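# Spread the towel flat on the table, away from the basket

## Task

Lay the towel out as a single flat layer that rests entirely on the table and, viewed from directly above, does not overlap the basket anywhere; the basket must end up standing upright with all of its base on the table.

## Robot and tools

Robot: two arms, left_arm and right_arm, each ending in a two-finger parallel gripper. left_arm sits on the +y side, with its base at about (-0.001, +0.323, +0.002) m. right_arm sits on the -y side, with its base at about (+0.003, -0.343, +0.009) m. Each gripper's fingers extend along its own +z axis and close along its y axis. end_effector_position is the point between the finger pads, just under 1 cm behind the tips.

Frame: all positions, targets and offset axes use the scene frame. Its origin is at table-top height, midway between the two arms and roughly 5 to 10 cm behind the near table edge. +x points out over the table, +y toward left_arm, +z up. Left and right in camera images do not match the arm names. Six cameras, each 672x504: cam_head_left and cam_head_right (on a beam behind the arms), cam_high, cam_low, cam_left_wrist, cam_right_wrist. A calibration (K, distortion, T_world_to_cam) is given for each camera and is accurate to a few mm or degrees.

execute_actions(actions, cameras): actions is a list of actions. Each action is a table of up to 15 rows, one row per 1/30 s control step; a shorter table repeats its last row until 15 steps are done. Every row has 14 numbers in [-1, 1]: dx, dy, dz, rx, ry, rz, opening for left_arm, then the same seven for right_arm. Send all 14 even when only one arm should move. The six pose numbers are an offset from that arm's Hand target as it was when the action began, along scene axes; 1.0 equals 0.6 m or 180 degrees. rx, ry, rz form one rotation vector, turning about the Hand target position. Every row is measured from that same starting pose, not from the row before. The next action starts from the new Hand target, so sending the same offset again moves further. A translation longer than 1.0 gets shortened. Six zeros re-command the current Hand target. opening is absolute: +1 fully open (about 87 mm between pads), +0.5 about 69 mm, 0 about 43 mm, -0.5 about 18 mm, -1 closed. A 0 in the opening slot is a real command, so resend the current opening to leave a gripper unchanged. Images come back only for an empty actions list or when cameras names them; ["all"] gives every camera and an unknown name invalidates the call.

move(target, speed, blend, opening_speed, blocking, cameras): target is one 14-number row laid out as above, or a list of up to 15 such rows. Every row is an offset from the same starting Hand targets, never from the previous row. The path is a straight line and the whole move is capped at 10 s. speed: path top speed in m/s, 0.002 to 2.9, default 0.25, with rotation limited to twice that in rad/s; give one number, or one per target. blend: corner rounding in m, one value or one per target; 0 stops at each point. opening_speed: how fast openings change per second on the -1 to +1 scale, at least 0.2. The first row's openings start right away, while later rows' openings are applied on arrival with the arms at rest. blocking=false returns after about 0.5 s while the motion continues. Moves do not avoid obstacles or the other arm; faster moves lag, stray and hit harder. The result adds a "move:" line: done, off_target, moving, held or fault, plus limits such as limits=paced (pose clipped) or limits=held (steps withheld).

wait(seconds 0 to 10, cameras) lets time pass with commands held. stop(cameras) brakes a running move. zoom_image(camera, region [x0, y0, x1, y1] in pixels, at most 504 by 504) enlarges part of a camera's newest image. finished_scene(scene) ends the scene for good; call nothing after it in that reply.

Results: end_effector_position (m) and end_effector_quat_wxyz per arm; Hand target (the last commanded pose after clipping, which the next offsets start from); Tool commands; grip_measured, on the same scale as opening; Joint positions (gripper from 0 closed to 1 open); Joint velocities ("within noise" means still); joint torques, motor temperatures, and step readings of end_effector_position. A gripper often stops short of or below its Hand target, or tilts, especially far out. Check it after each move, and send the missing distance or a corrective turn. Each control step limits commanded orientation to 40 degrees from the measured one. Joint ranges (rad): waist -2.618 to 3.054, shoulder 0 to 3.142, elbow 0 to 3.142 (straight 2.901), wrist pitch and yaw -1.571 to 1.571, wrist roll -2.094 to 2.094.

Gripping: to grasp, command an opening about 0.04 below the grip_measured reading at first contact for a full-force grip, or less below it for a lighter one. Very thin material such as cloth under 1 mm receives reduced force.

Avoid: letting the towel or basket leave the table, or knocking the basket over; hard or fast contact with the table, the basket or the fixtures (the bar under the bases, the plate behind it, up to about 3 cm above the table, and the low rail toward the table); any contact between the two arms, including one gripper closing on the other's fingers; paths running close to an arm's own base; pushing into something for a long time. Once in contact, an arm keeps pressing until commanded back past the contact. Holding loads or long reach heats motors: MOTOR HOT appears at 75 °C, at 90 °C that arm folds up and stops working, and at 100 °C it collapses.

Each tool is called after "Request:" by a JSON object that holds its "method" and its "body".

## Session

Request:
{"method": "execute_actions", "body": {"actions": []}}

Scene clock: 0.00 s.
left_arm: end_effector_position=(+0.3440, +0.2947, +0.2315) grip_measured=+0.964 end_effector_quat_wxyz=(+0.707, -0.163, +0.652, +0.220) | right_arm: end_effector_position=(+0.2896, -0.1685, +0.1028) grip_measured=+1.000 end_effector_quat_wxyz=(+0.570, -0.022, +0.768, +0.291)
Joint positions: left_arm=[-0.549 1.277 0.507 0.912 -1.08 0.189 0.982] | right_arm=[0.428 1.162 0.138 0.857 -0.021 0.444 1]
Joint velocities: within noise
Joint torques (N m): no reading
Motor temperatures (°C): left_arm=[26 37 37 33 26 24 26] | right_arm=[26 39 42 34 31 28 24]
Heat: left arm: 37 °C; right arm: 42 °C.
Hand target: left_arm +0.3455, +0.2935, +0.2388; +0.715, -0.170, +0.645, +0.211 | right_arm +0.2931, -0.1678, +0.1108; +0.580, -0.022, +0.760, +0.292
Tool commands: left_gripper/opening=+1.0 right_gripper/opening=+1.0

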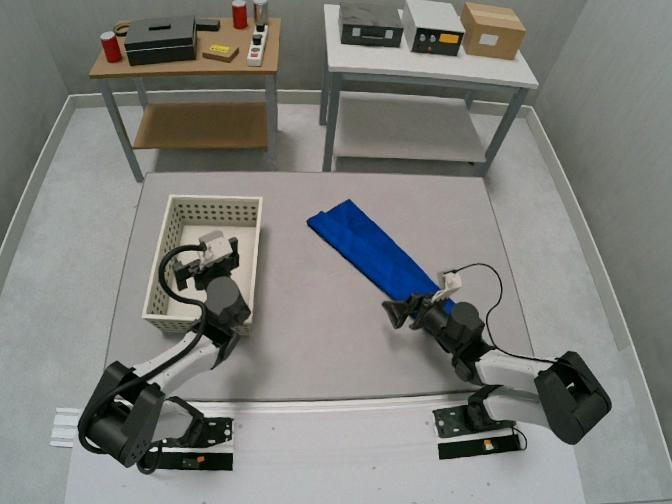

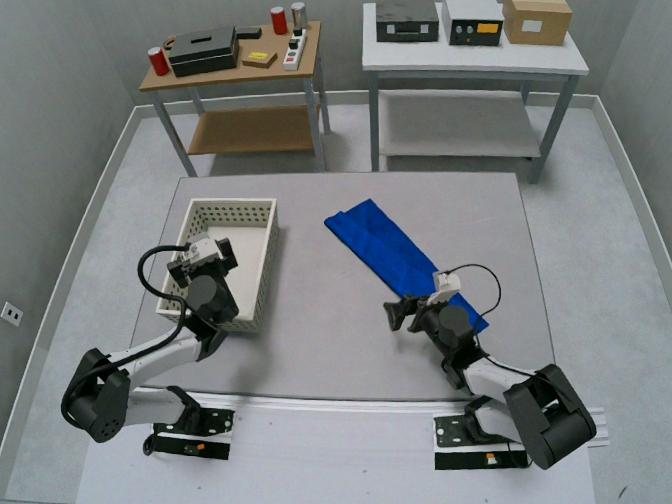

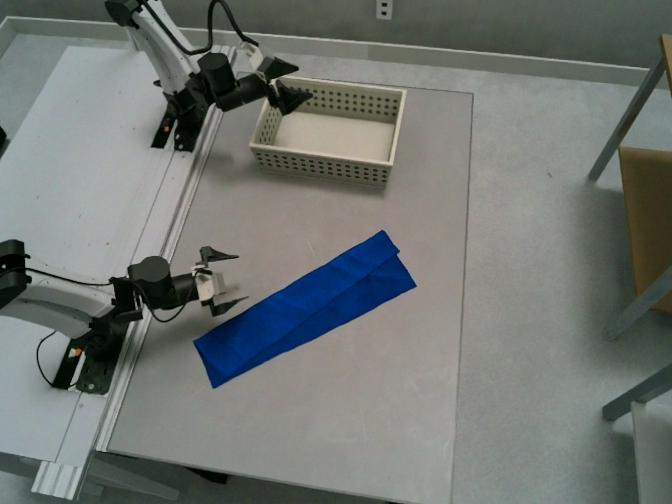

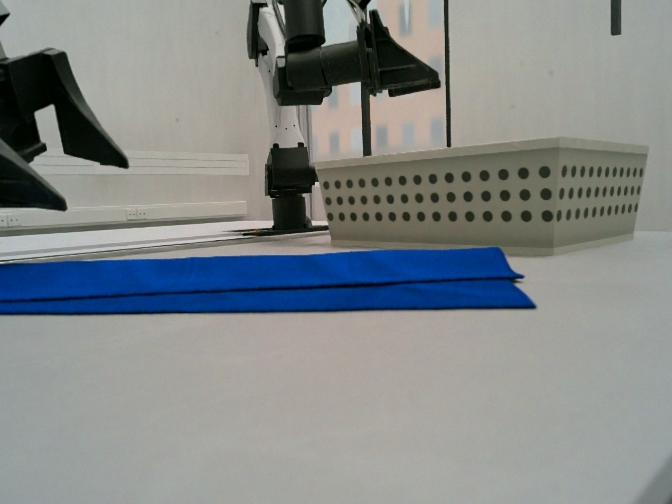

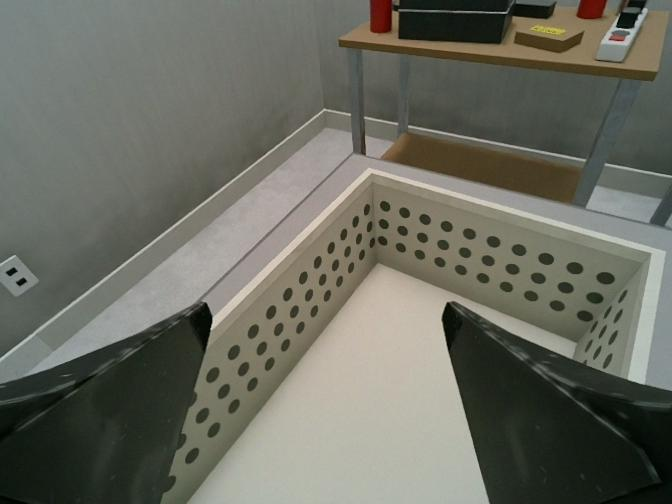

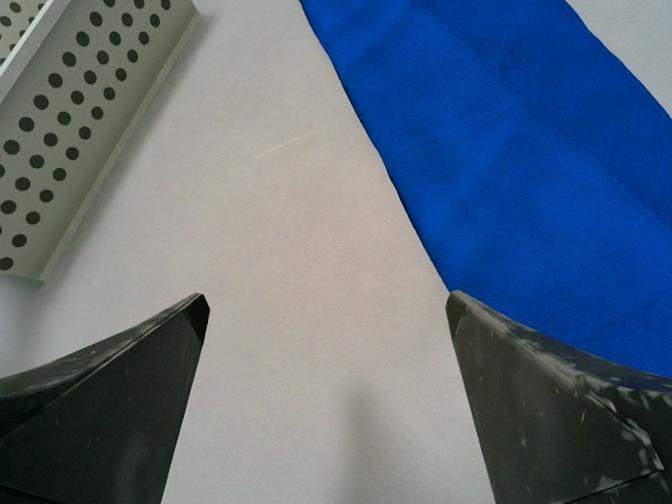

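Request:
{"method": "zoom_image", "body": {"camera": "cam_high", "region": [180, 220, 430, 400]}}

Request:
{"method": "zoom_image", "body": {"camera": "cam_low", "region": [300, 210, 560, 340]}}

Request:
{"method": "zoom_image", "body": {"camera": "cam_head_right", "region": [300, 180, 500, 340]}}

Request:
{"method": "zoom_image", "body": {"camera": "cam_low", "region": [0, 210, 260, 340]}}

Scaled by 2.016 from the camera's 672x504 image, which has a finer 960x720 frame.

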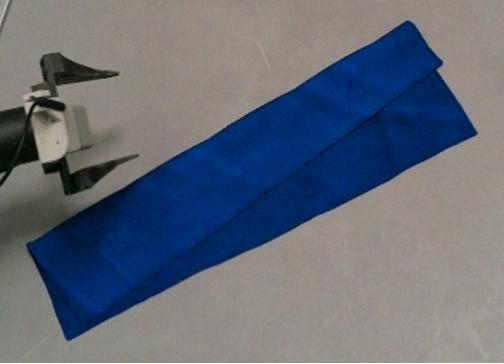

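Scaled by 1.938 from the camera's 672x504 image, which has a finer 960x720 frame.

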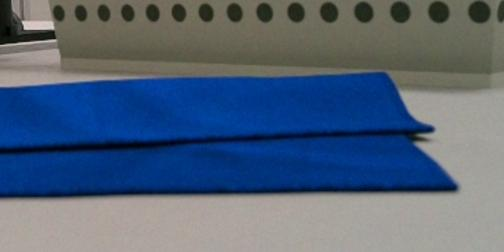

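Scaled by 2.520 from the camera's 672x504 image, which has a finer 960x720 frame.

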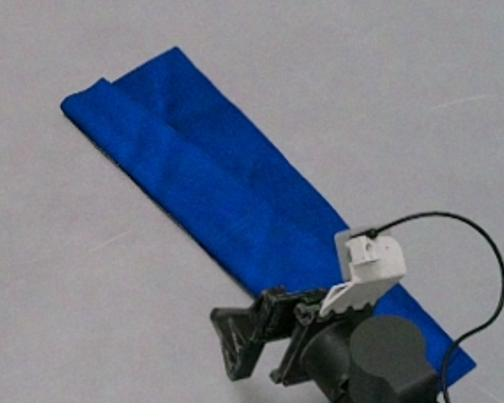

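Scaled by 1.938 from the camera's 672x504 image, which has a finer 960x720 frame.

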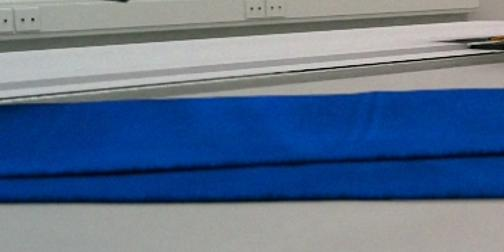

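Request:
{"method": "move", "body": {"target": [0,0,0,0,0,0,1, 0.045,-0.292,0.03,-0.3555,0.2913,0.2042,0], "cameras": ["all"]}}

Scene clock: 9.07 s.
left_arm: end_effector_position=(+0.3440, +0.2947, +0.2315) grip_measured=+0.964 end_effector_quat_wxyz=(+0.707, -0.163, +0.652, +0.220) | right_arm: end_effector_position=(+0.3166, -0.3423, +0.1234) grip_measured=+0.000 end_effector_quat_wxyz=(+0.003, -0.395, +0.919, +0.008)
Joint positions: left_arm=[-0.549 1.277 0.507 0.912 -1.08 0.189 0.982] | right_arm=[0.02 1.826 1.586 -1.318 -0.027 -0.74 0.5]
Joint torques (N m): left_arm=[0.06 -4.52 6.91 1.81 0.05 0.05] | right_arm=[1.06 -7.24 9.61 0.09 0.06 -0.22]
Heat: left arm: 38 °C; right arm: 44 °C.
Hand target: left_arm +0.3455, +0.2935, +0.2388; +0.715, -0.170, +0.645, +0.211 | right_arm +0.3202, -0.3429, +0.1289; +0.000, -0.406, +0.914, +0.000
Off the commanded pose: left_arm 0.008 m, 2 deg | right_arm 0.006 m, 2 deg.
move: done
camera_calibration:
cam_right_wrist: T_world_to_cam=[[0.720226, -0.693738, 0.00120054, -0.468187], [-0.441424, -0.456941, 0.772237, -0.0901704], [-0.535182, -0.556715, -0.635333, 0.199439], [0, 0, 0, 1]] pos_world=[0.404133, -0.254971, 0.196905]

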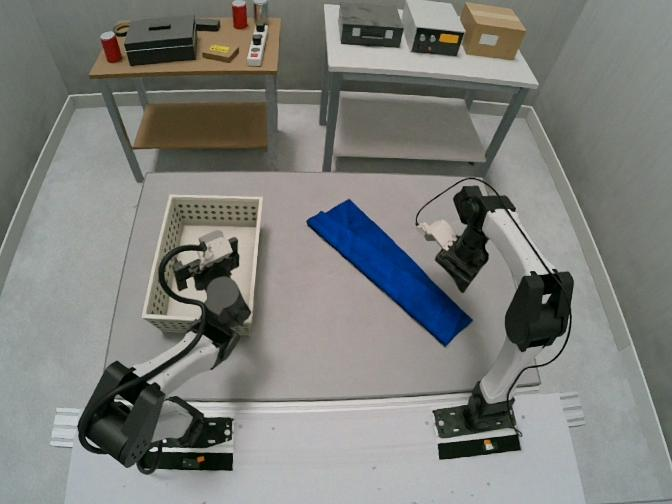

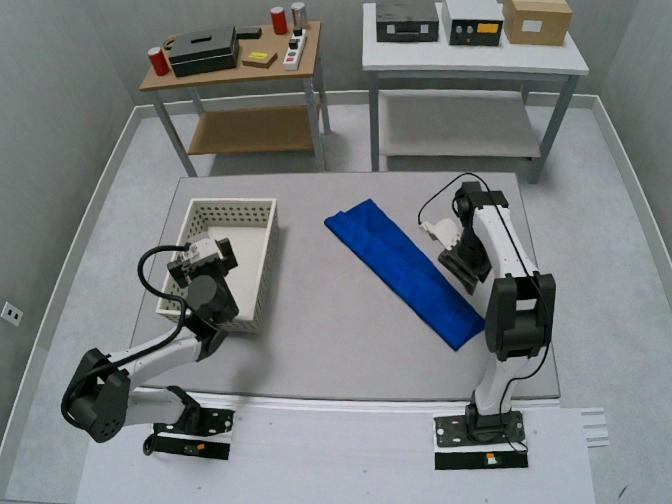

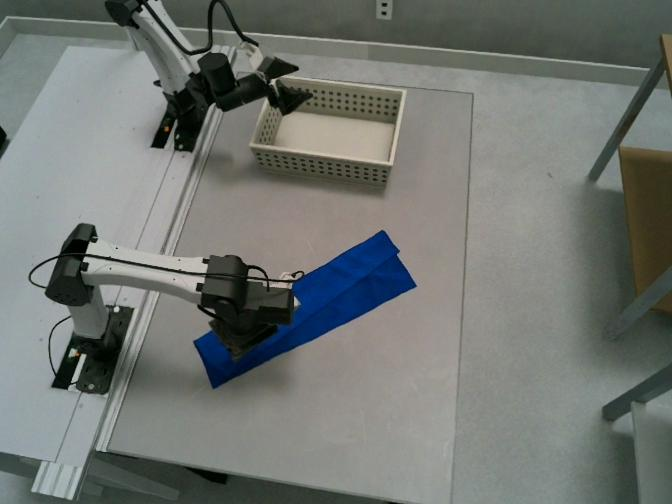

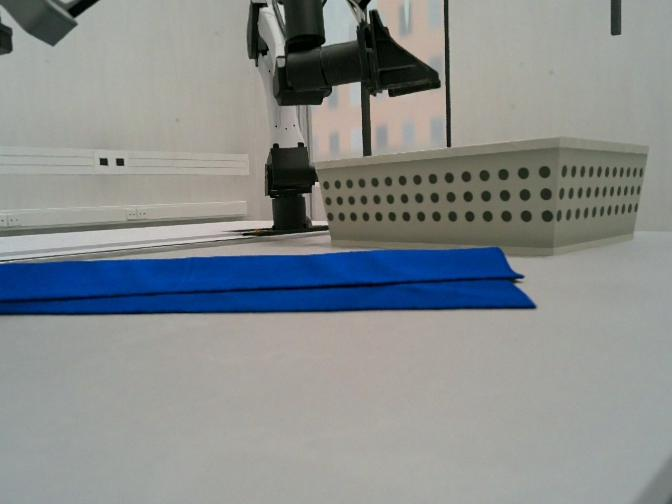

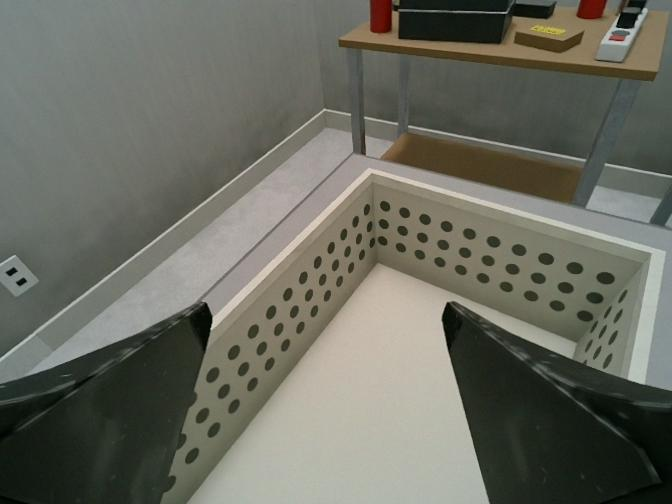

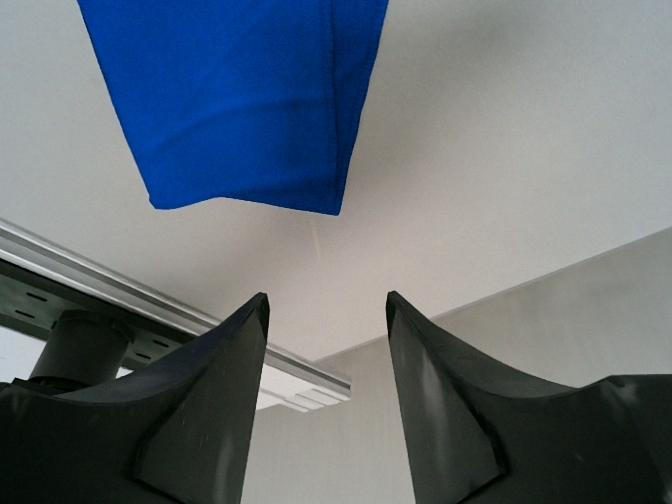

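Request:
{"method": "move", "body": {"target": [0,0,0,0,0,0,1, -0.006,0.013,-0.16,0,0,0,-0.4], "cameras": ["cam_high","cam_right_wrist","cam_low","cam_head_right"]}}

Request:
{"method": "zoom_image", "body": {"camera": "cam_high", "region": [180, 270, 340, 400]}}

Scene clock: 11.13 s.
left_arm: end_effector_position=(+0.3440, +0.2947, +0.2315) grip_measured=+0.964 end_effector_quat_wxyz=(+0.707, -0.163, +0.652, +0.220) | right_arm: end_effector_position=(+0.3127, -0.3342, +0.0356) grip_measured=-0.400 end_effector_quat_wxyz=(-0.005, -0.407, +0.913, +0.010)
Joint positions: left_arm=[-0.549 1.277 0.507 0.912 -1.08 0.189 0.982] | right_arm=[0.05 1.888 1.31 -0.996 -0.026 -0.737 0.3]
Joint torques (N m): left_arm=[0.14 -4.4 6.93 1.86 0.05 0.05] | right_arm=[0.42 -8.25 5.46 0.6 0.04 0.08]
Heat: left arm: 38 °C; right arm: 44 °C.
Hand target: left_arm +0.3455, +0.2935, +0.2388; +0.715, -0.170, +0.645, +0.211 | right_arm +0.3165, -0.3352, +0.0328; +0.000, -0.406, +0.914, +0.000
Off the commanded pose: left_arm 0.008 m, 2 deg | right_arm 0.005 m, 1 deg.
move: done
camera_calibration:
cam_right_wrist: T_world_to_cam=[[0.738782, -0.673889, -0.0086676, -0.458528], [-0.416426, -0.466563, 0.780326, -0.0317516], [-0.529897, -0.572881, -0.625313, 0.138656], [0, 0, 0, 1]] pos_world=[0.399003, -0.244377, 0.107506]
Images, in order (width x height): cam_head_right 672x504, cam_high 672x504, cam_low 672x504, cam_right_wrist 672x504.

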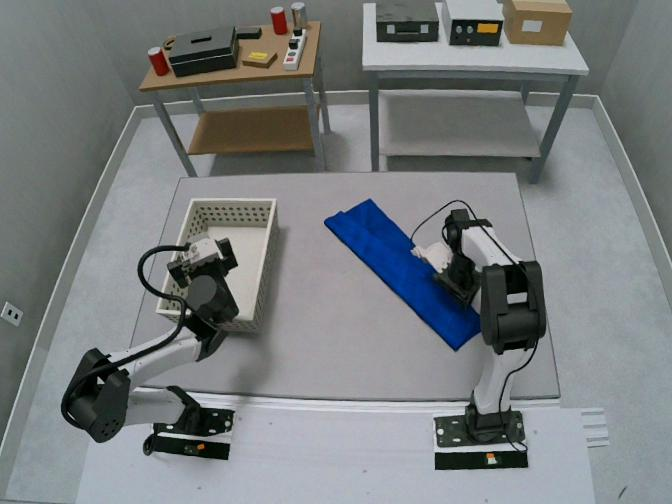

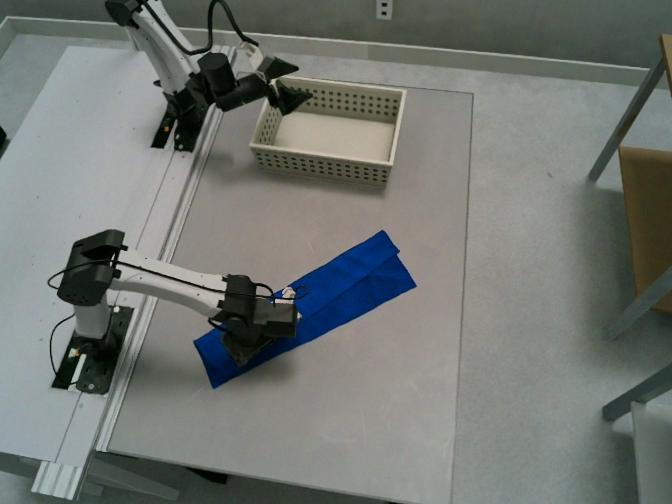

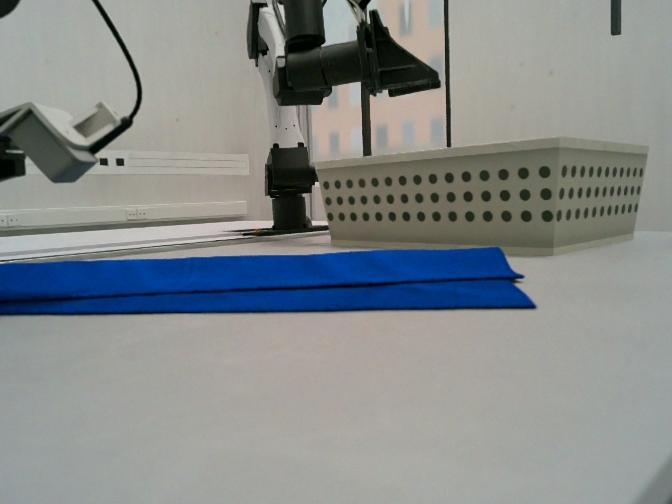

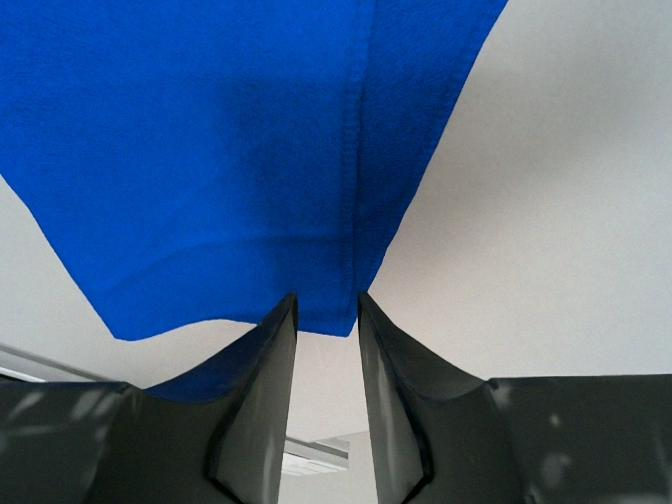

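Scaled by 3.150 from the camera's 672x504 image, which has a finer 960x720 frame.

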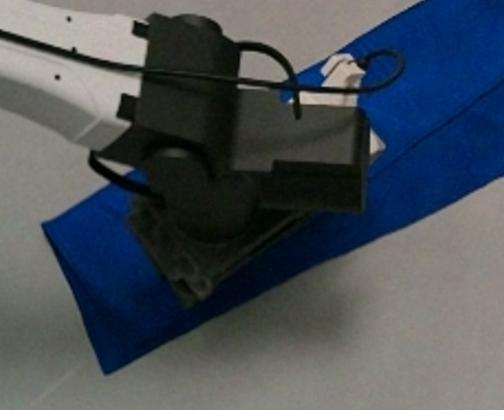

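Request:
{"method": "move", "body": {"target": [0,0,0,0,0,0,1, -0.010,0.009,-0.046,0,0,0,-0.4], "speed": 0.06, "cameras": ["cam_right_wrist"]}}

Scene clock: 12.80 s.
left_arm: end_effector_position=(+0.3440, +0.2947, +0.2315) grip_measured=+0.964 end_effector_quat_wxyz=(+0.707, -0.163, +0.652, +0.220) | right_arm: end_effector_position=(+0.3061, -0.3322, +0.0168) grip_measured=-0.400 end_effector_quat_wxyz=(-0.009, -0.406, +0.914, +0.003)
Joint positions: left_arm=[-0.549 1.277 0.507 0.912 -1.08 0.189 0.982] | right_arm=[0.067 1.897 1.239 -0.919 -0.01 -0.717 0.3]
Joint torques (N m): left_arm=[0.06 -4.44 6.97 1.84 0.03 0.07] | right_arm=[0.83 -6.82 4.3 0.95 -0.17 0.03]
Heat: left arm: 38 °C; right arm: 44 °C.
Hand target: left_arm +0.3455, +0.2935, +0.2388; +0.715, -0.170, +0.645, +0.211 | right_arm +0.3106, -0.3298, +0.0052; +0.000, -0.406, +0.914, +0.000
Off the commanded pose: left_arm 0.008 m, 2 deg | right_arm 0.013 m, 1 deg.
move: off_target (right_arm)
camera_calibration:
cam_right_wrist: T_world_to_cam=[[0.736605, -0.676323, 0.000701866, -0.452741], [-0.416615, -0.45293, 0.788217, -0.014329], [-0.532772, -0.580897, -0.615397, 0.122523], [0, 0, 0, 1]] pos_world=[0.392798, -0.241516, 0.0870121]
Images, in order (width x height): cam_right_wrist 672x504.

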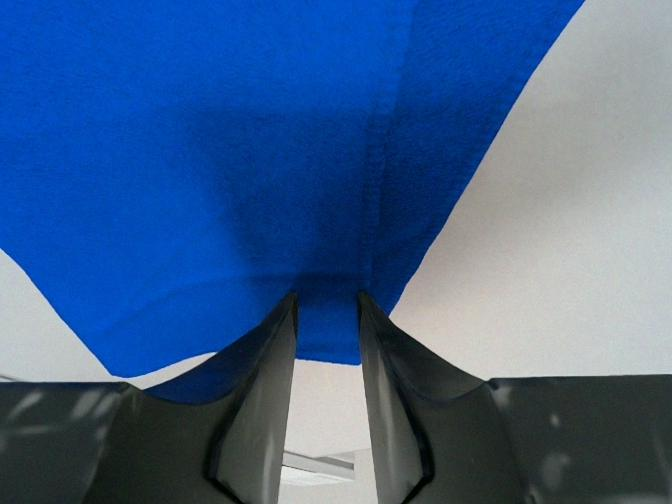

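Request:
{"method": "move", "body": {"target": [0,0,0,0,0,0,1, -0.006,0.006,-0.02,0,0,0,-0.4], "speed": 0.06, "cameras": ["cam_right_wrist"]}}

Scene clock: 14.20 s.
left_arm: end_effector_position=(+0.3440, +0.2947, +0.2315) grip_measured=+0.964 end_effector_quat_wxyz=(+0.707, -0.163, +0.652, +0.220) | right_arm: end_effector_position=(+0.3055, -0.3316, +0.0148) grip_measured=-0.400 end_effector_quat_wxyz=(-0.009, -0.406, +0.914, -0.008)
Joint positions: left_arm=[-0.549 1.277 0.507 0.912 -1.08 0.189 0.982] | right_arm=[0.08 1.891 1.222 -0.899 0.011 -0.705 0.3]
Joint torques (N m): left_arm=[0.16 -4.44 6.91 1.86 0.07 0.04] | right_arm=[0.84 -5.78 1.95 1.21 -0.34 0.07]
Heat: left arm: 38 °C; right arm: 44 °C.
Hand target: left_arm +0.3455, +0.2935, +0.2388; +0.715, -0.170, +0.645, +0.211 | right_arm +0.3070, -0.3262, -0.0067; +0.000, -0.406, +0.914, +0.000
Off the commanded pose: left_arm 0.008 m, 2 deg | right_arm 0.022 m, 1 deg.
move: off_target (right_arm)
camera_calibration:
cam_right_wrist: T_world_to_cam=[[0.737453, -0.67503, 0.0223236, -0.451968], [-0.424438, -0.437471, 0.792762, -0.00535311], [-0.525372, -0.594099, -0.609123, 0.114571], [0, 0, 0, 1]] pos_world=[0.391225, -0.239367, 0.0841212]
Images, in order (width x height): cam_right_wrist 672x504.

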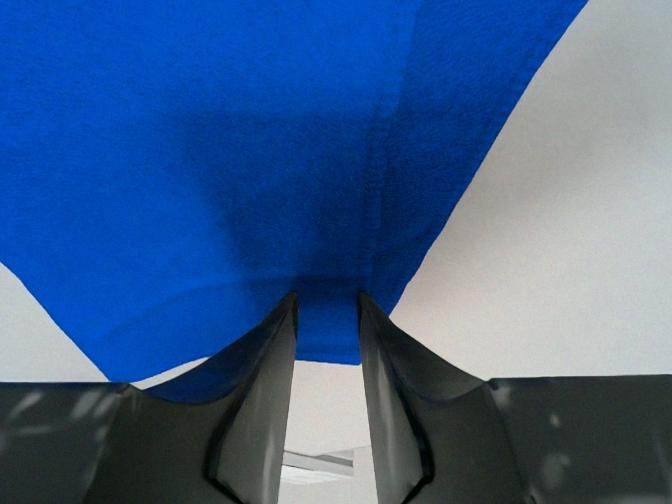

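Request:
{"method": "move", "body": {"target": [0,0,0,0,0,0,1, 0,0,0.01,0,0,0,-1], "speed": 0.06, "opening_speed": 0.8, "cameras": ["cam_right_wrist"]}}

Scene clock: 15.87 s.
left_arm: end_effector_position=(+0.3440, +0.2947, +0.2315) grip_measured=+0.964 end_effector_quat_wxyz=(+0.707, -0.163, +0.652, +0.220) | right_arm: end_effector_position=(+0.3077, -0.3330, +0.0151) grip_measured=-0.973 end_effector_quat_wxyz=(-0.006, -0.406, +0.914, -0.014)
Joint positions: left_arm=[-0.549 1.277 0.507 0.912 -1.08 0.189 0.982] | right_arm=[0.08 1.891 1.222 -0.892 0.02 -0.705 0.014]
Joint torques (N m): left_arm=[0.12 -4.41 6.97 1.83 0.05 0.07] | right_arm=[0.4 -6.28 3.37 0.95 -0.46 0.04]
Heat: left arm: 38 °C; right arm: 44 °C.
Hand target: left_arm +0.3455, +0.2935, +0.2388; +0.715, -0.170, +0.645, +0.211 | right_arm +0.3070, -0.3262, -0.0007; +0.000, -0.406, +0.914, +0.000
Off the commanded pose: left_arm 0.008 m, 2 deg | right_arm 0.017 m, 2 deg.
move: off_target (right_arm)
camera_calibration:
cam_right_wrist: T_world_to_cam=[[0.737295, -0.674672, 0.0348397, -0.45456], [-0.431957, -0.431144, 0.792166, -0.00078321], [-0.519432, -0.599109, -0.60931, 0.11155], [0, 0, 0, 1]] pos_world=[0.392749, -0.240187, 0.0844254]
Images, in order (width x height): cam_right_wrist 672x504.

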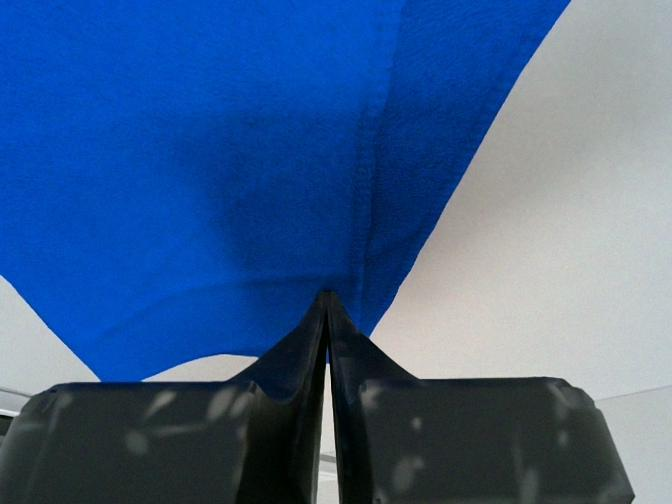

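Request:
{"method": "move", "body": {"target": [0,0,0,0,0,0,1, 0,0,0.08,0,0,0,-1], "speed": 0.1, "cameras": ["cam_right_wrist","cam_low"]}}

Scene clock: 17.57 s.
left_arm: end_effector_position=(+0.3440, +0.2947, +0.2315) grip_measured=+0.964 end_effector_quat_wxyz=(+0.707, -0.163, +0.652, +0.220) | right_arm: end_effector_position=(+0.3006, -0.3329, +0.0322) grip_measured=-0.974 end_effector_quat_wxyz=(-0.023, -0.410, +0.912, -0.006)
Joint positions: left_arm=[-0.549 1.277 0.507 0.912 -1.08 0.189 0.982] | right_arm=[0.08 1.873 1.268 -0.991 0.014 -0.713 0.013]
Joint torques (N m): left_arm=[0.21 -4.52 6.9 1.82 0.04 0.05] | right_arm=[0.42 -10.85 8.61 -0.02 -0.36 -0.03]
Heat: left arm: 38 °C; right arm: 44 °C.
Hand target: left_arm +0.3455, +0.2935, +0.2388; +0.715, -0.170, +0.645, +0.211 | right_arm +0.3069, -0.3262, +0.0472; +0.000, -0.406, +0.914, +0.000
Off the commanded pose: left_arm 0.008 m, 2 deg | right_arm 0.018 m, 3 deg.
move: off_target (right_arm)
camera_calibration:
cam_right_wrist: T_world_to_cam=[[0.742945, -0.669327, 0.00587048, -0.448946], [-0.398509, -0.43526, 0.807304, -0.029254], [-0.537795, -0.602122, -0.590107, 0.122304], [0, 0, 0, 1]] pos_world=[0.387659, -0.239583, 0.0984246]
Images, in order (width x height): cam_low 672x504, cam_right_wrist 672x504.

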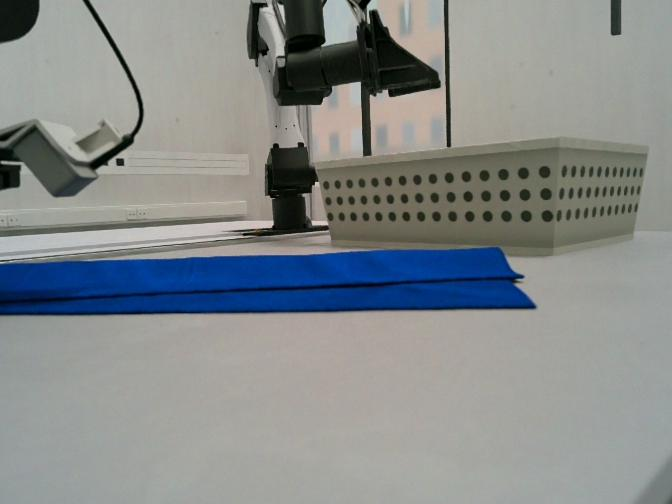

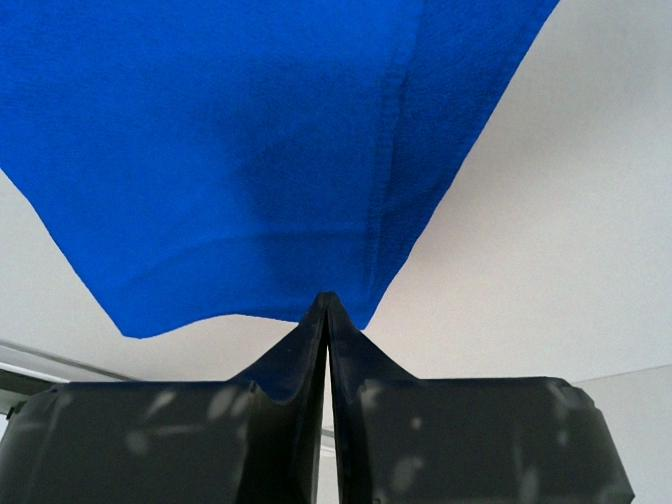

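Request:
{"method": "move", "body": {"target": [0,0,0,0,0,0,1, 0.205,0.195,0.02,0,0,0,0], "speed": 0.2, "cameras": ["cam_right_wrist","cam_high"]}}

Scene clock: 21.50 s.
left_arm: end_effector_position=(+0.3440, +0.2947, +0.2315) grip_measured=+0.964 end_effector_quat_wxyz=(+0.707, -0.163, +0.652, +0.220) | right_arm: end_effector_position=(+0.4304, -0.2132, +0.0579) grip_measured=+0.000 end_effector_quat_wxyz=(+0.001, -0.414, +0.910, -0.010)
Joint positions: left_arm=[-0.549 1.277 0.507 0.912 -1.08 0.189 0.982] | right_arm=[0.292 2.465 2.333 -1.418 0.014 -0.509 0.5]
Joint torques (N m): left_arm=[0.28 -4.45 6.9 1.87 0.07 0.05] | right_arm=[0.18 -11.41 9.5 0.01 -0.34 0.06]
Heat: left arm: 38 °C; right arm: 45 °C.
Hand target: left_arm +0.3455, +0.2935, +0.2388; +0.715, -0.170, +0.645, +0.211 | right_arm +0.4300, -0.2092, +0.0593; +0.000, -0.406, +0.914, +0.000
Off the commanded pose: left_arm 0.008 m, 2 deg | right_arm 0.004 m, 2 deg.
move: done
camera_calibration:
cam_right_wrist: T_world_to_cam=[[0.747829, -0.663012, 0.0341669, -0.467727], [-0.432731, -0.447766, 0.782464, 0.0673355], [-0.503484, -0.599934, -0.621758, 0.266868], [0, 0, 0, 1]] pos_world=[0.513282, -0.119855, 0.12922]
Images, in order (width x height): cam_high 672x504, cam_right_wrist 672x504.

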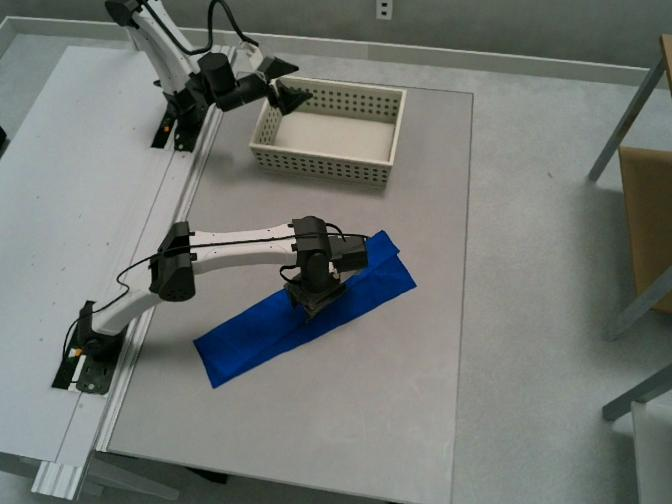

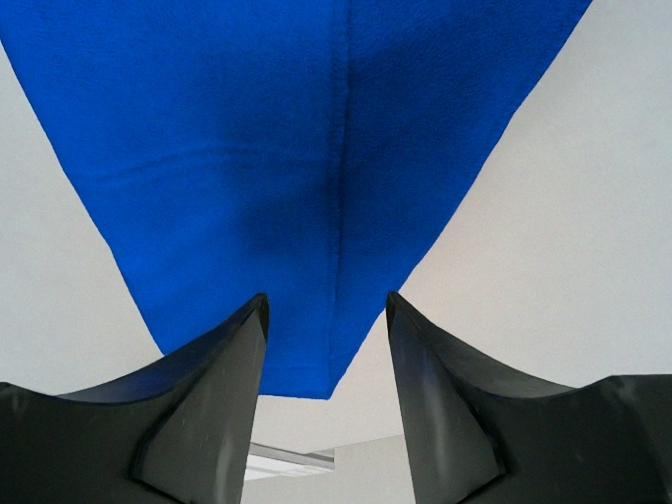

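Request:
{"method": "move", "body": {"target": [[0,0,0,0,0,0,1, 0,0,-0.12,0,0,0,0],[0,0,0,0,0,0,1, 0,0,-0.12,0,0,0,-1]], "speed": 0.1, "opening_speed": 0.8, "cameras": ["cam_right_wrist","cam_high"]}}

Scene clock: 24.93 s.
left_arm: end_effector_position=(+0.3440, +0.2947, +0.2315) grip_measured=+0.964 end_effector_quat_wxyz=(+0.707, -0.163, +0.652, +0.220) | right_arm: end_effector_position=(+0.4151, -0.2103, +0.0167) grip_measured=-0.878 end_effector_quat_wxyz=(-0.018, -0.406, +0.914, +0.004)
Joint positions: left_arm=[-0.549 1.277 0.507 0.912 -1.08 0.189 0.982] | right_arm=[0.298 2.448 2.133 -1.277 -0.012 -0.486 0.061]
Joint torques (N m): left_arm=[0.08 -4.45 6.95 1.81 0.04 0.06] | right_arm=[-0.23 -9.25 3.56 1.51 -0.08 -0.05]
Motor temperatures (°C): left_arm=[26 38 38 36 26 24 25] | right_arm=[26 44 45 34 31 28 24]
Heat: left arm: 38 °C; right arm: 45 °C.
Hand target: left_arm +0.3455, +0.2935, +0.2388; +0.715, -0.170, +0.645, +0.211 | right_arm +0.4300, -0.2092, -0.0127; +0.000, -0.406, +0.914, +0.000
Off the commanded pose: left_arm 0.008 m, 2 deg | right_arm 0.033 m, 2 deg.
move: off_target (right_arm); target 2's new opening was sent with right_arm's hand 0.032 m and 2 deg from that target
camera_calibration:
cam_right_wrist: T_world_to_cam=[[0.736668, -0.676211, -0.00768969, -0.450483], [-0.403472, -0.448613, 0.797469, 0.0816443], [-0.542707, -0.584367, -0.603311, 0.254574], [0, 0, 0, 1]] pos_world=[0.502957, -0.11923, 0.0850148]
Images, in order (width x height): cam_high 672x504, cam_right_wrist 672x504.

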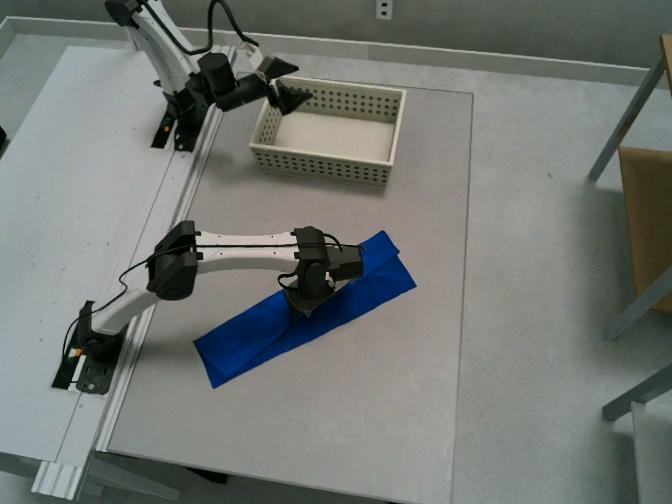

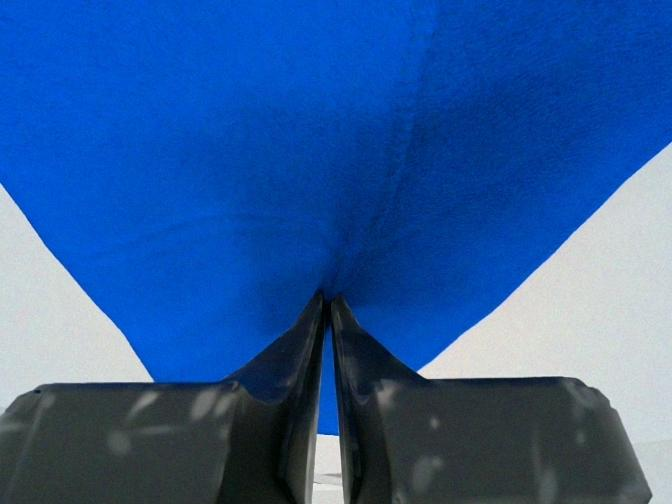

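Request:
{"method": "move", "body": {"target": [0,0,0,0,0,0,1, 0,0,0.15,0,0,0,-1], "speed": 0.1, "cameras": ["all"]}}

Request:
{"method": "zoom_image", "body": {"camera": "cam_high", "region": [180, 210, 430, 400]}}

Scene clock: 27.23 s.
left_arm: end_effector_position=(+0.3440, +0.2947, +0.2315) grip_measured=+0.964 end_effector_quat_wxyz=(+0.707, -0.163, +0.652, +0.220) | right_arm: end_effector_position=(+0.4282, -0.2052, +0.0739) grip_measured=-0.881 end_effector_quat_wxyz=(+0.002, -0.406, +0.914, +0.003)
Joint positions: left_arm=[-0.549 1.277 0.507 0.912 -1.08 0.189 0.982] | right_arm=[0.298 2.491 2.447 -1.507 -0.012 -0.486 0.06]
Joint torques (N m): left_arm=[0.18 -4.51 7.01 1.83 0.01 0.05] | right_arm=[-0.38 -11.81 9.54 -0.03 -0.11 -0.05]
Heat: left arm: 38 °C; right arm: 45 °C.
Hand target: left_arm +0.3455, +0.2935, +0.2388; +0.715, -0.170, +0.645, +0.211 | right_arm +0.4300, -0.2092, +0.0773; +0.000, -0.406, +0.914, +0.000
Off the commanded pose: left_arm 0.008 m, 2 deg | right_arm 0.006 m, 0 deg.
move: done
camera_calibration:
cam_right_wrist: T_world_to_cam=[[0.736749, -0.67608, 0.0108041, -0.457537], [-0.433143, -0.459622, 0.775329, 0.0555856], [-0.519219, -0.575902, -0.631465, 0.292911], [0, 0, 0, 1]] pos_world=[0.513251, -0.115095, 0.146809]

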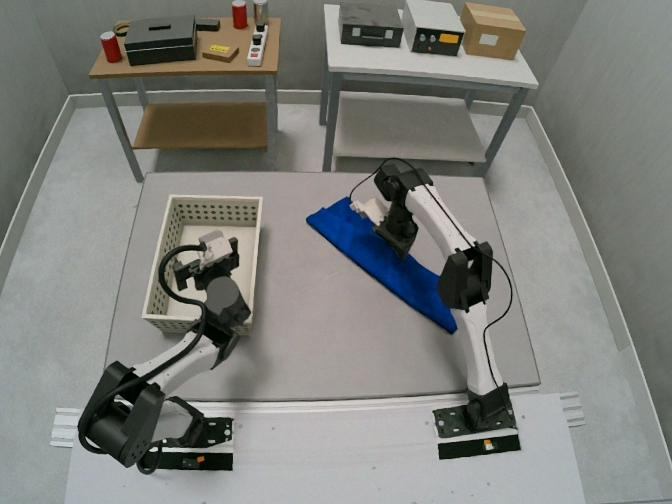

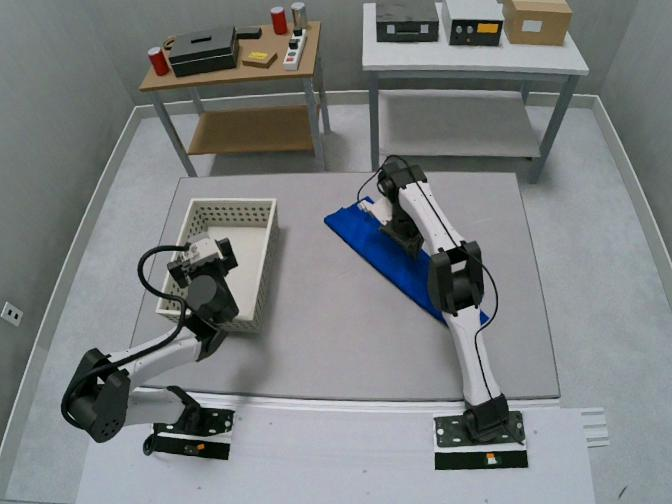

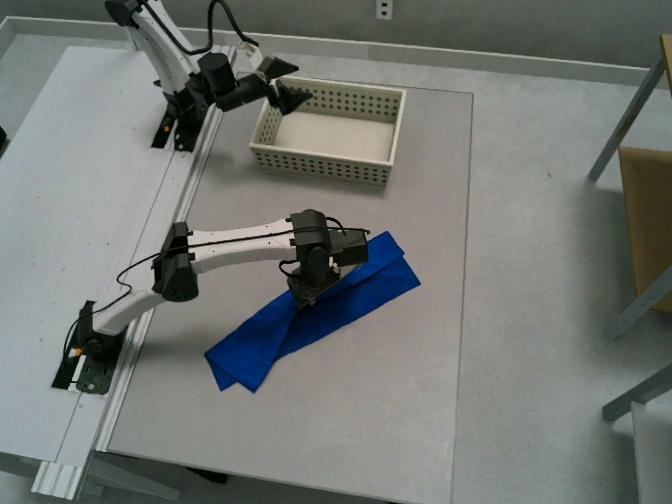

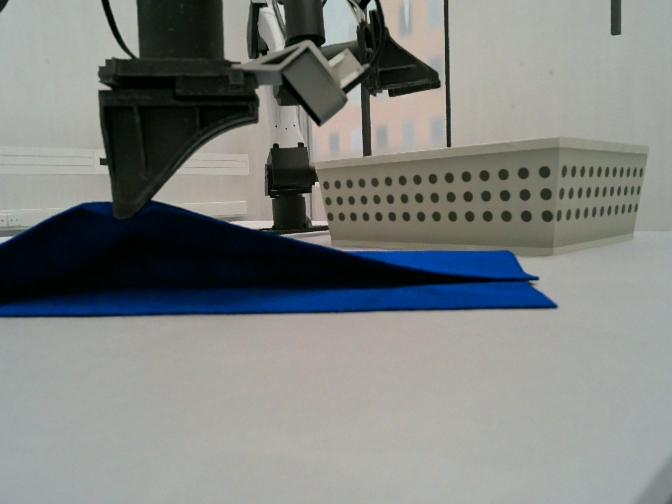

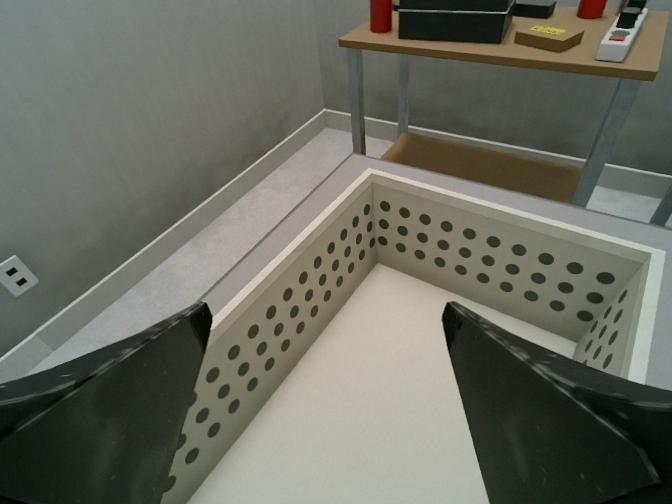

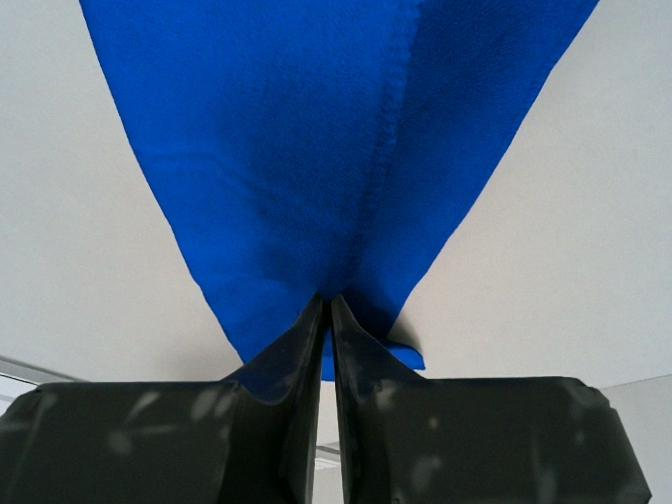

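Scaled by 2.016 from the camera's 672x504 image, which has a finer 960x720 frame.

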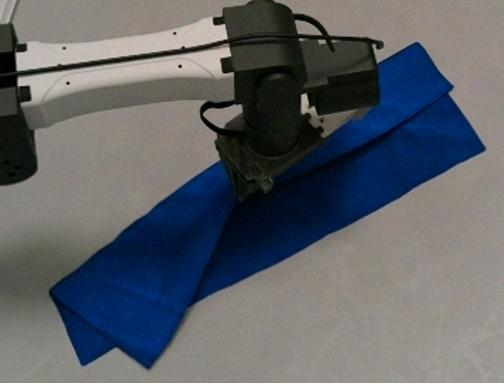

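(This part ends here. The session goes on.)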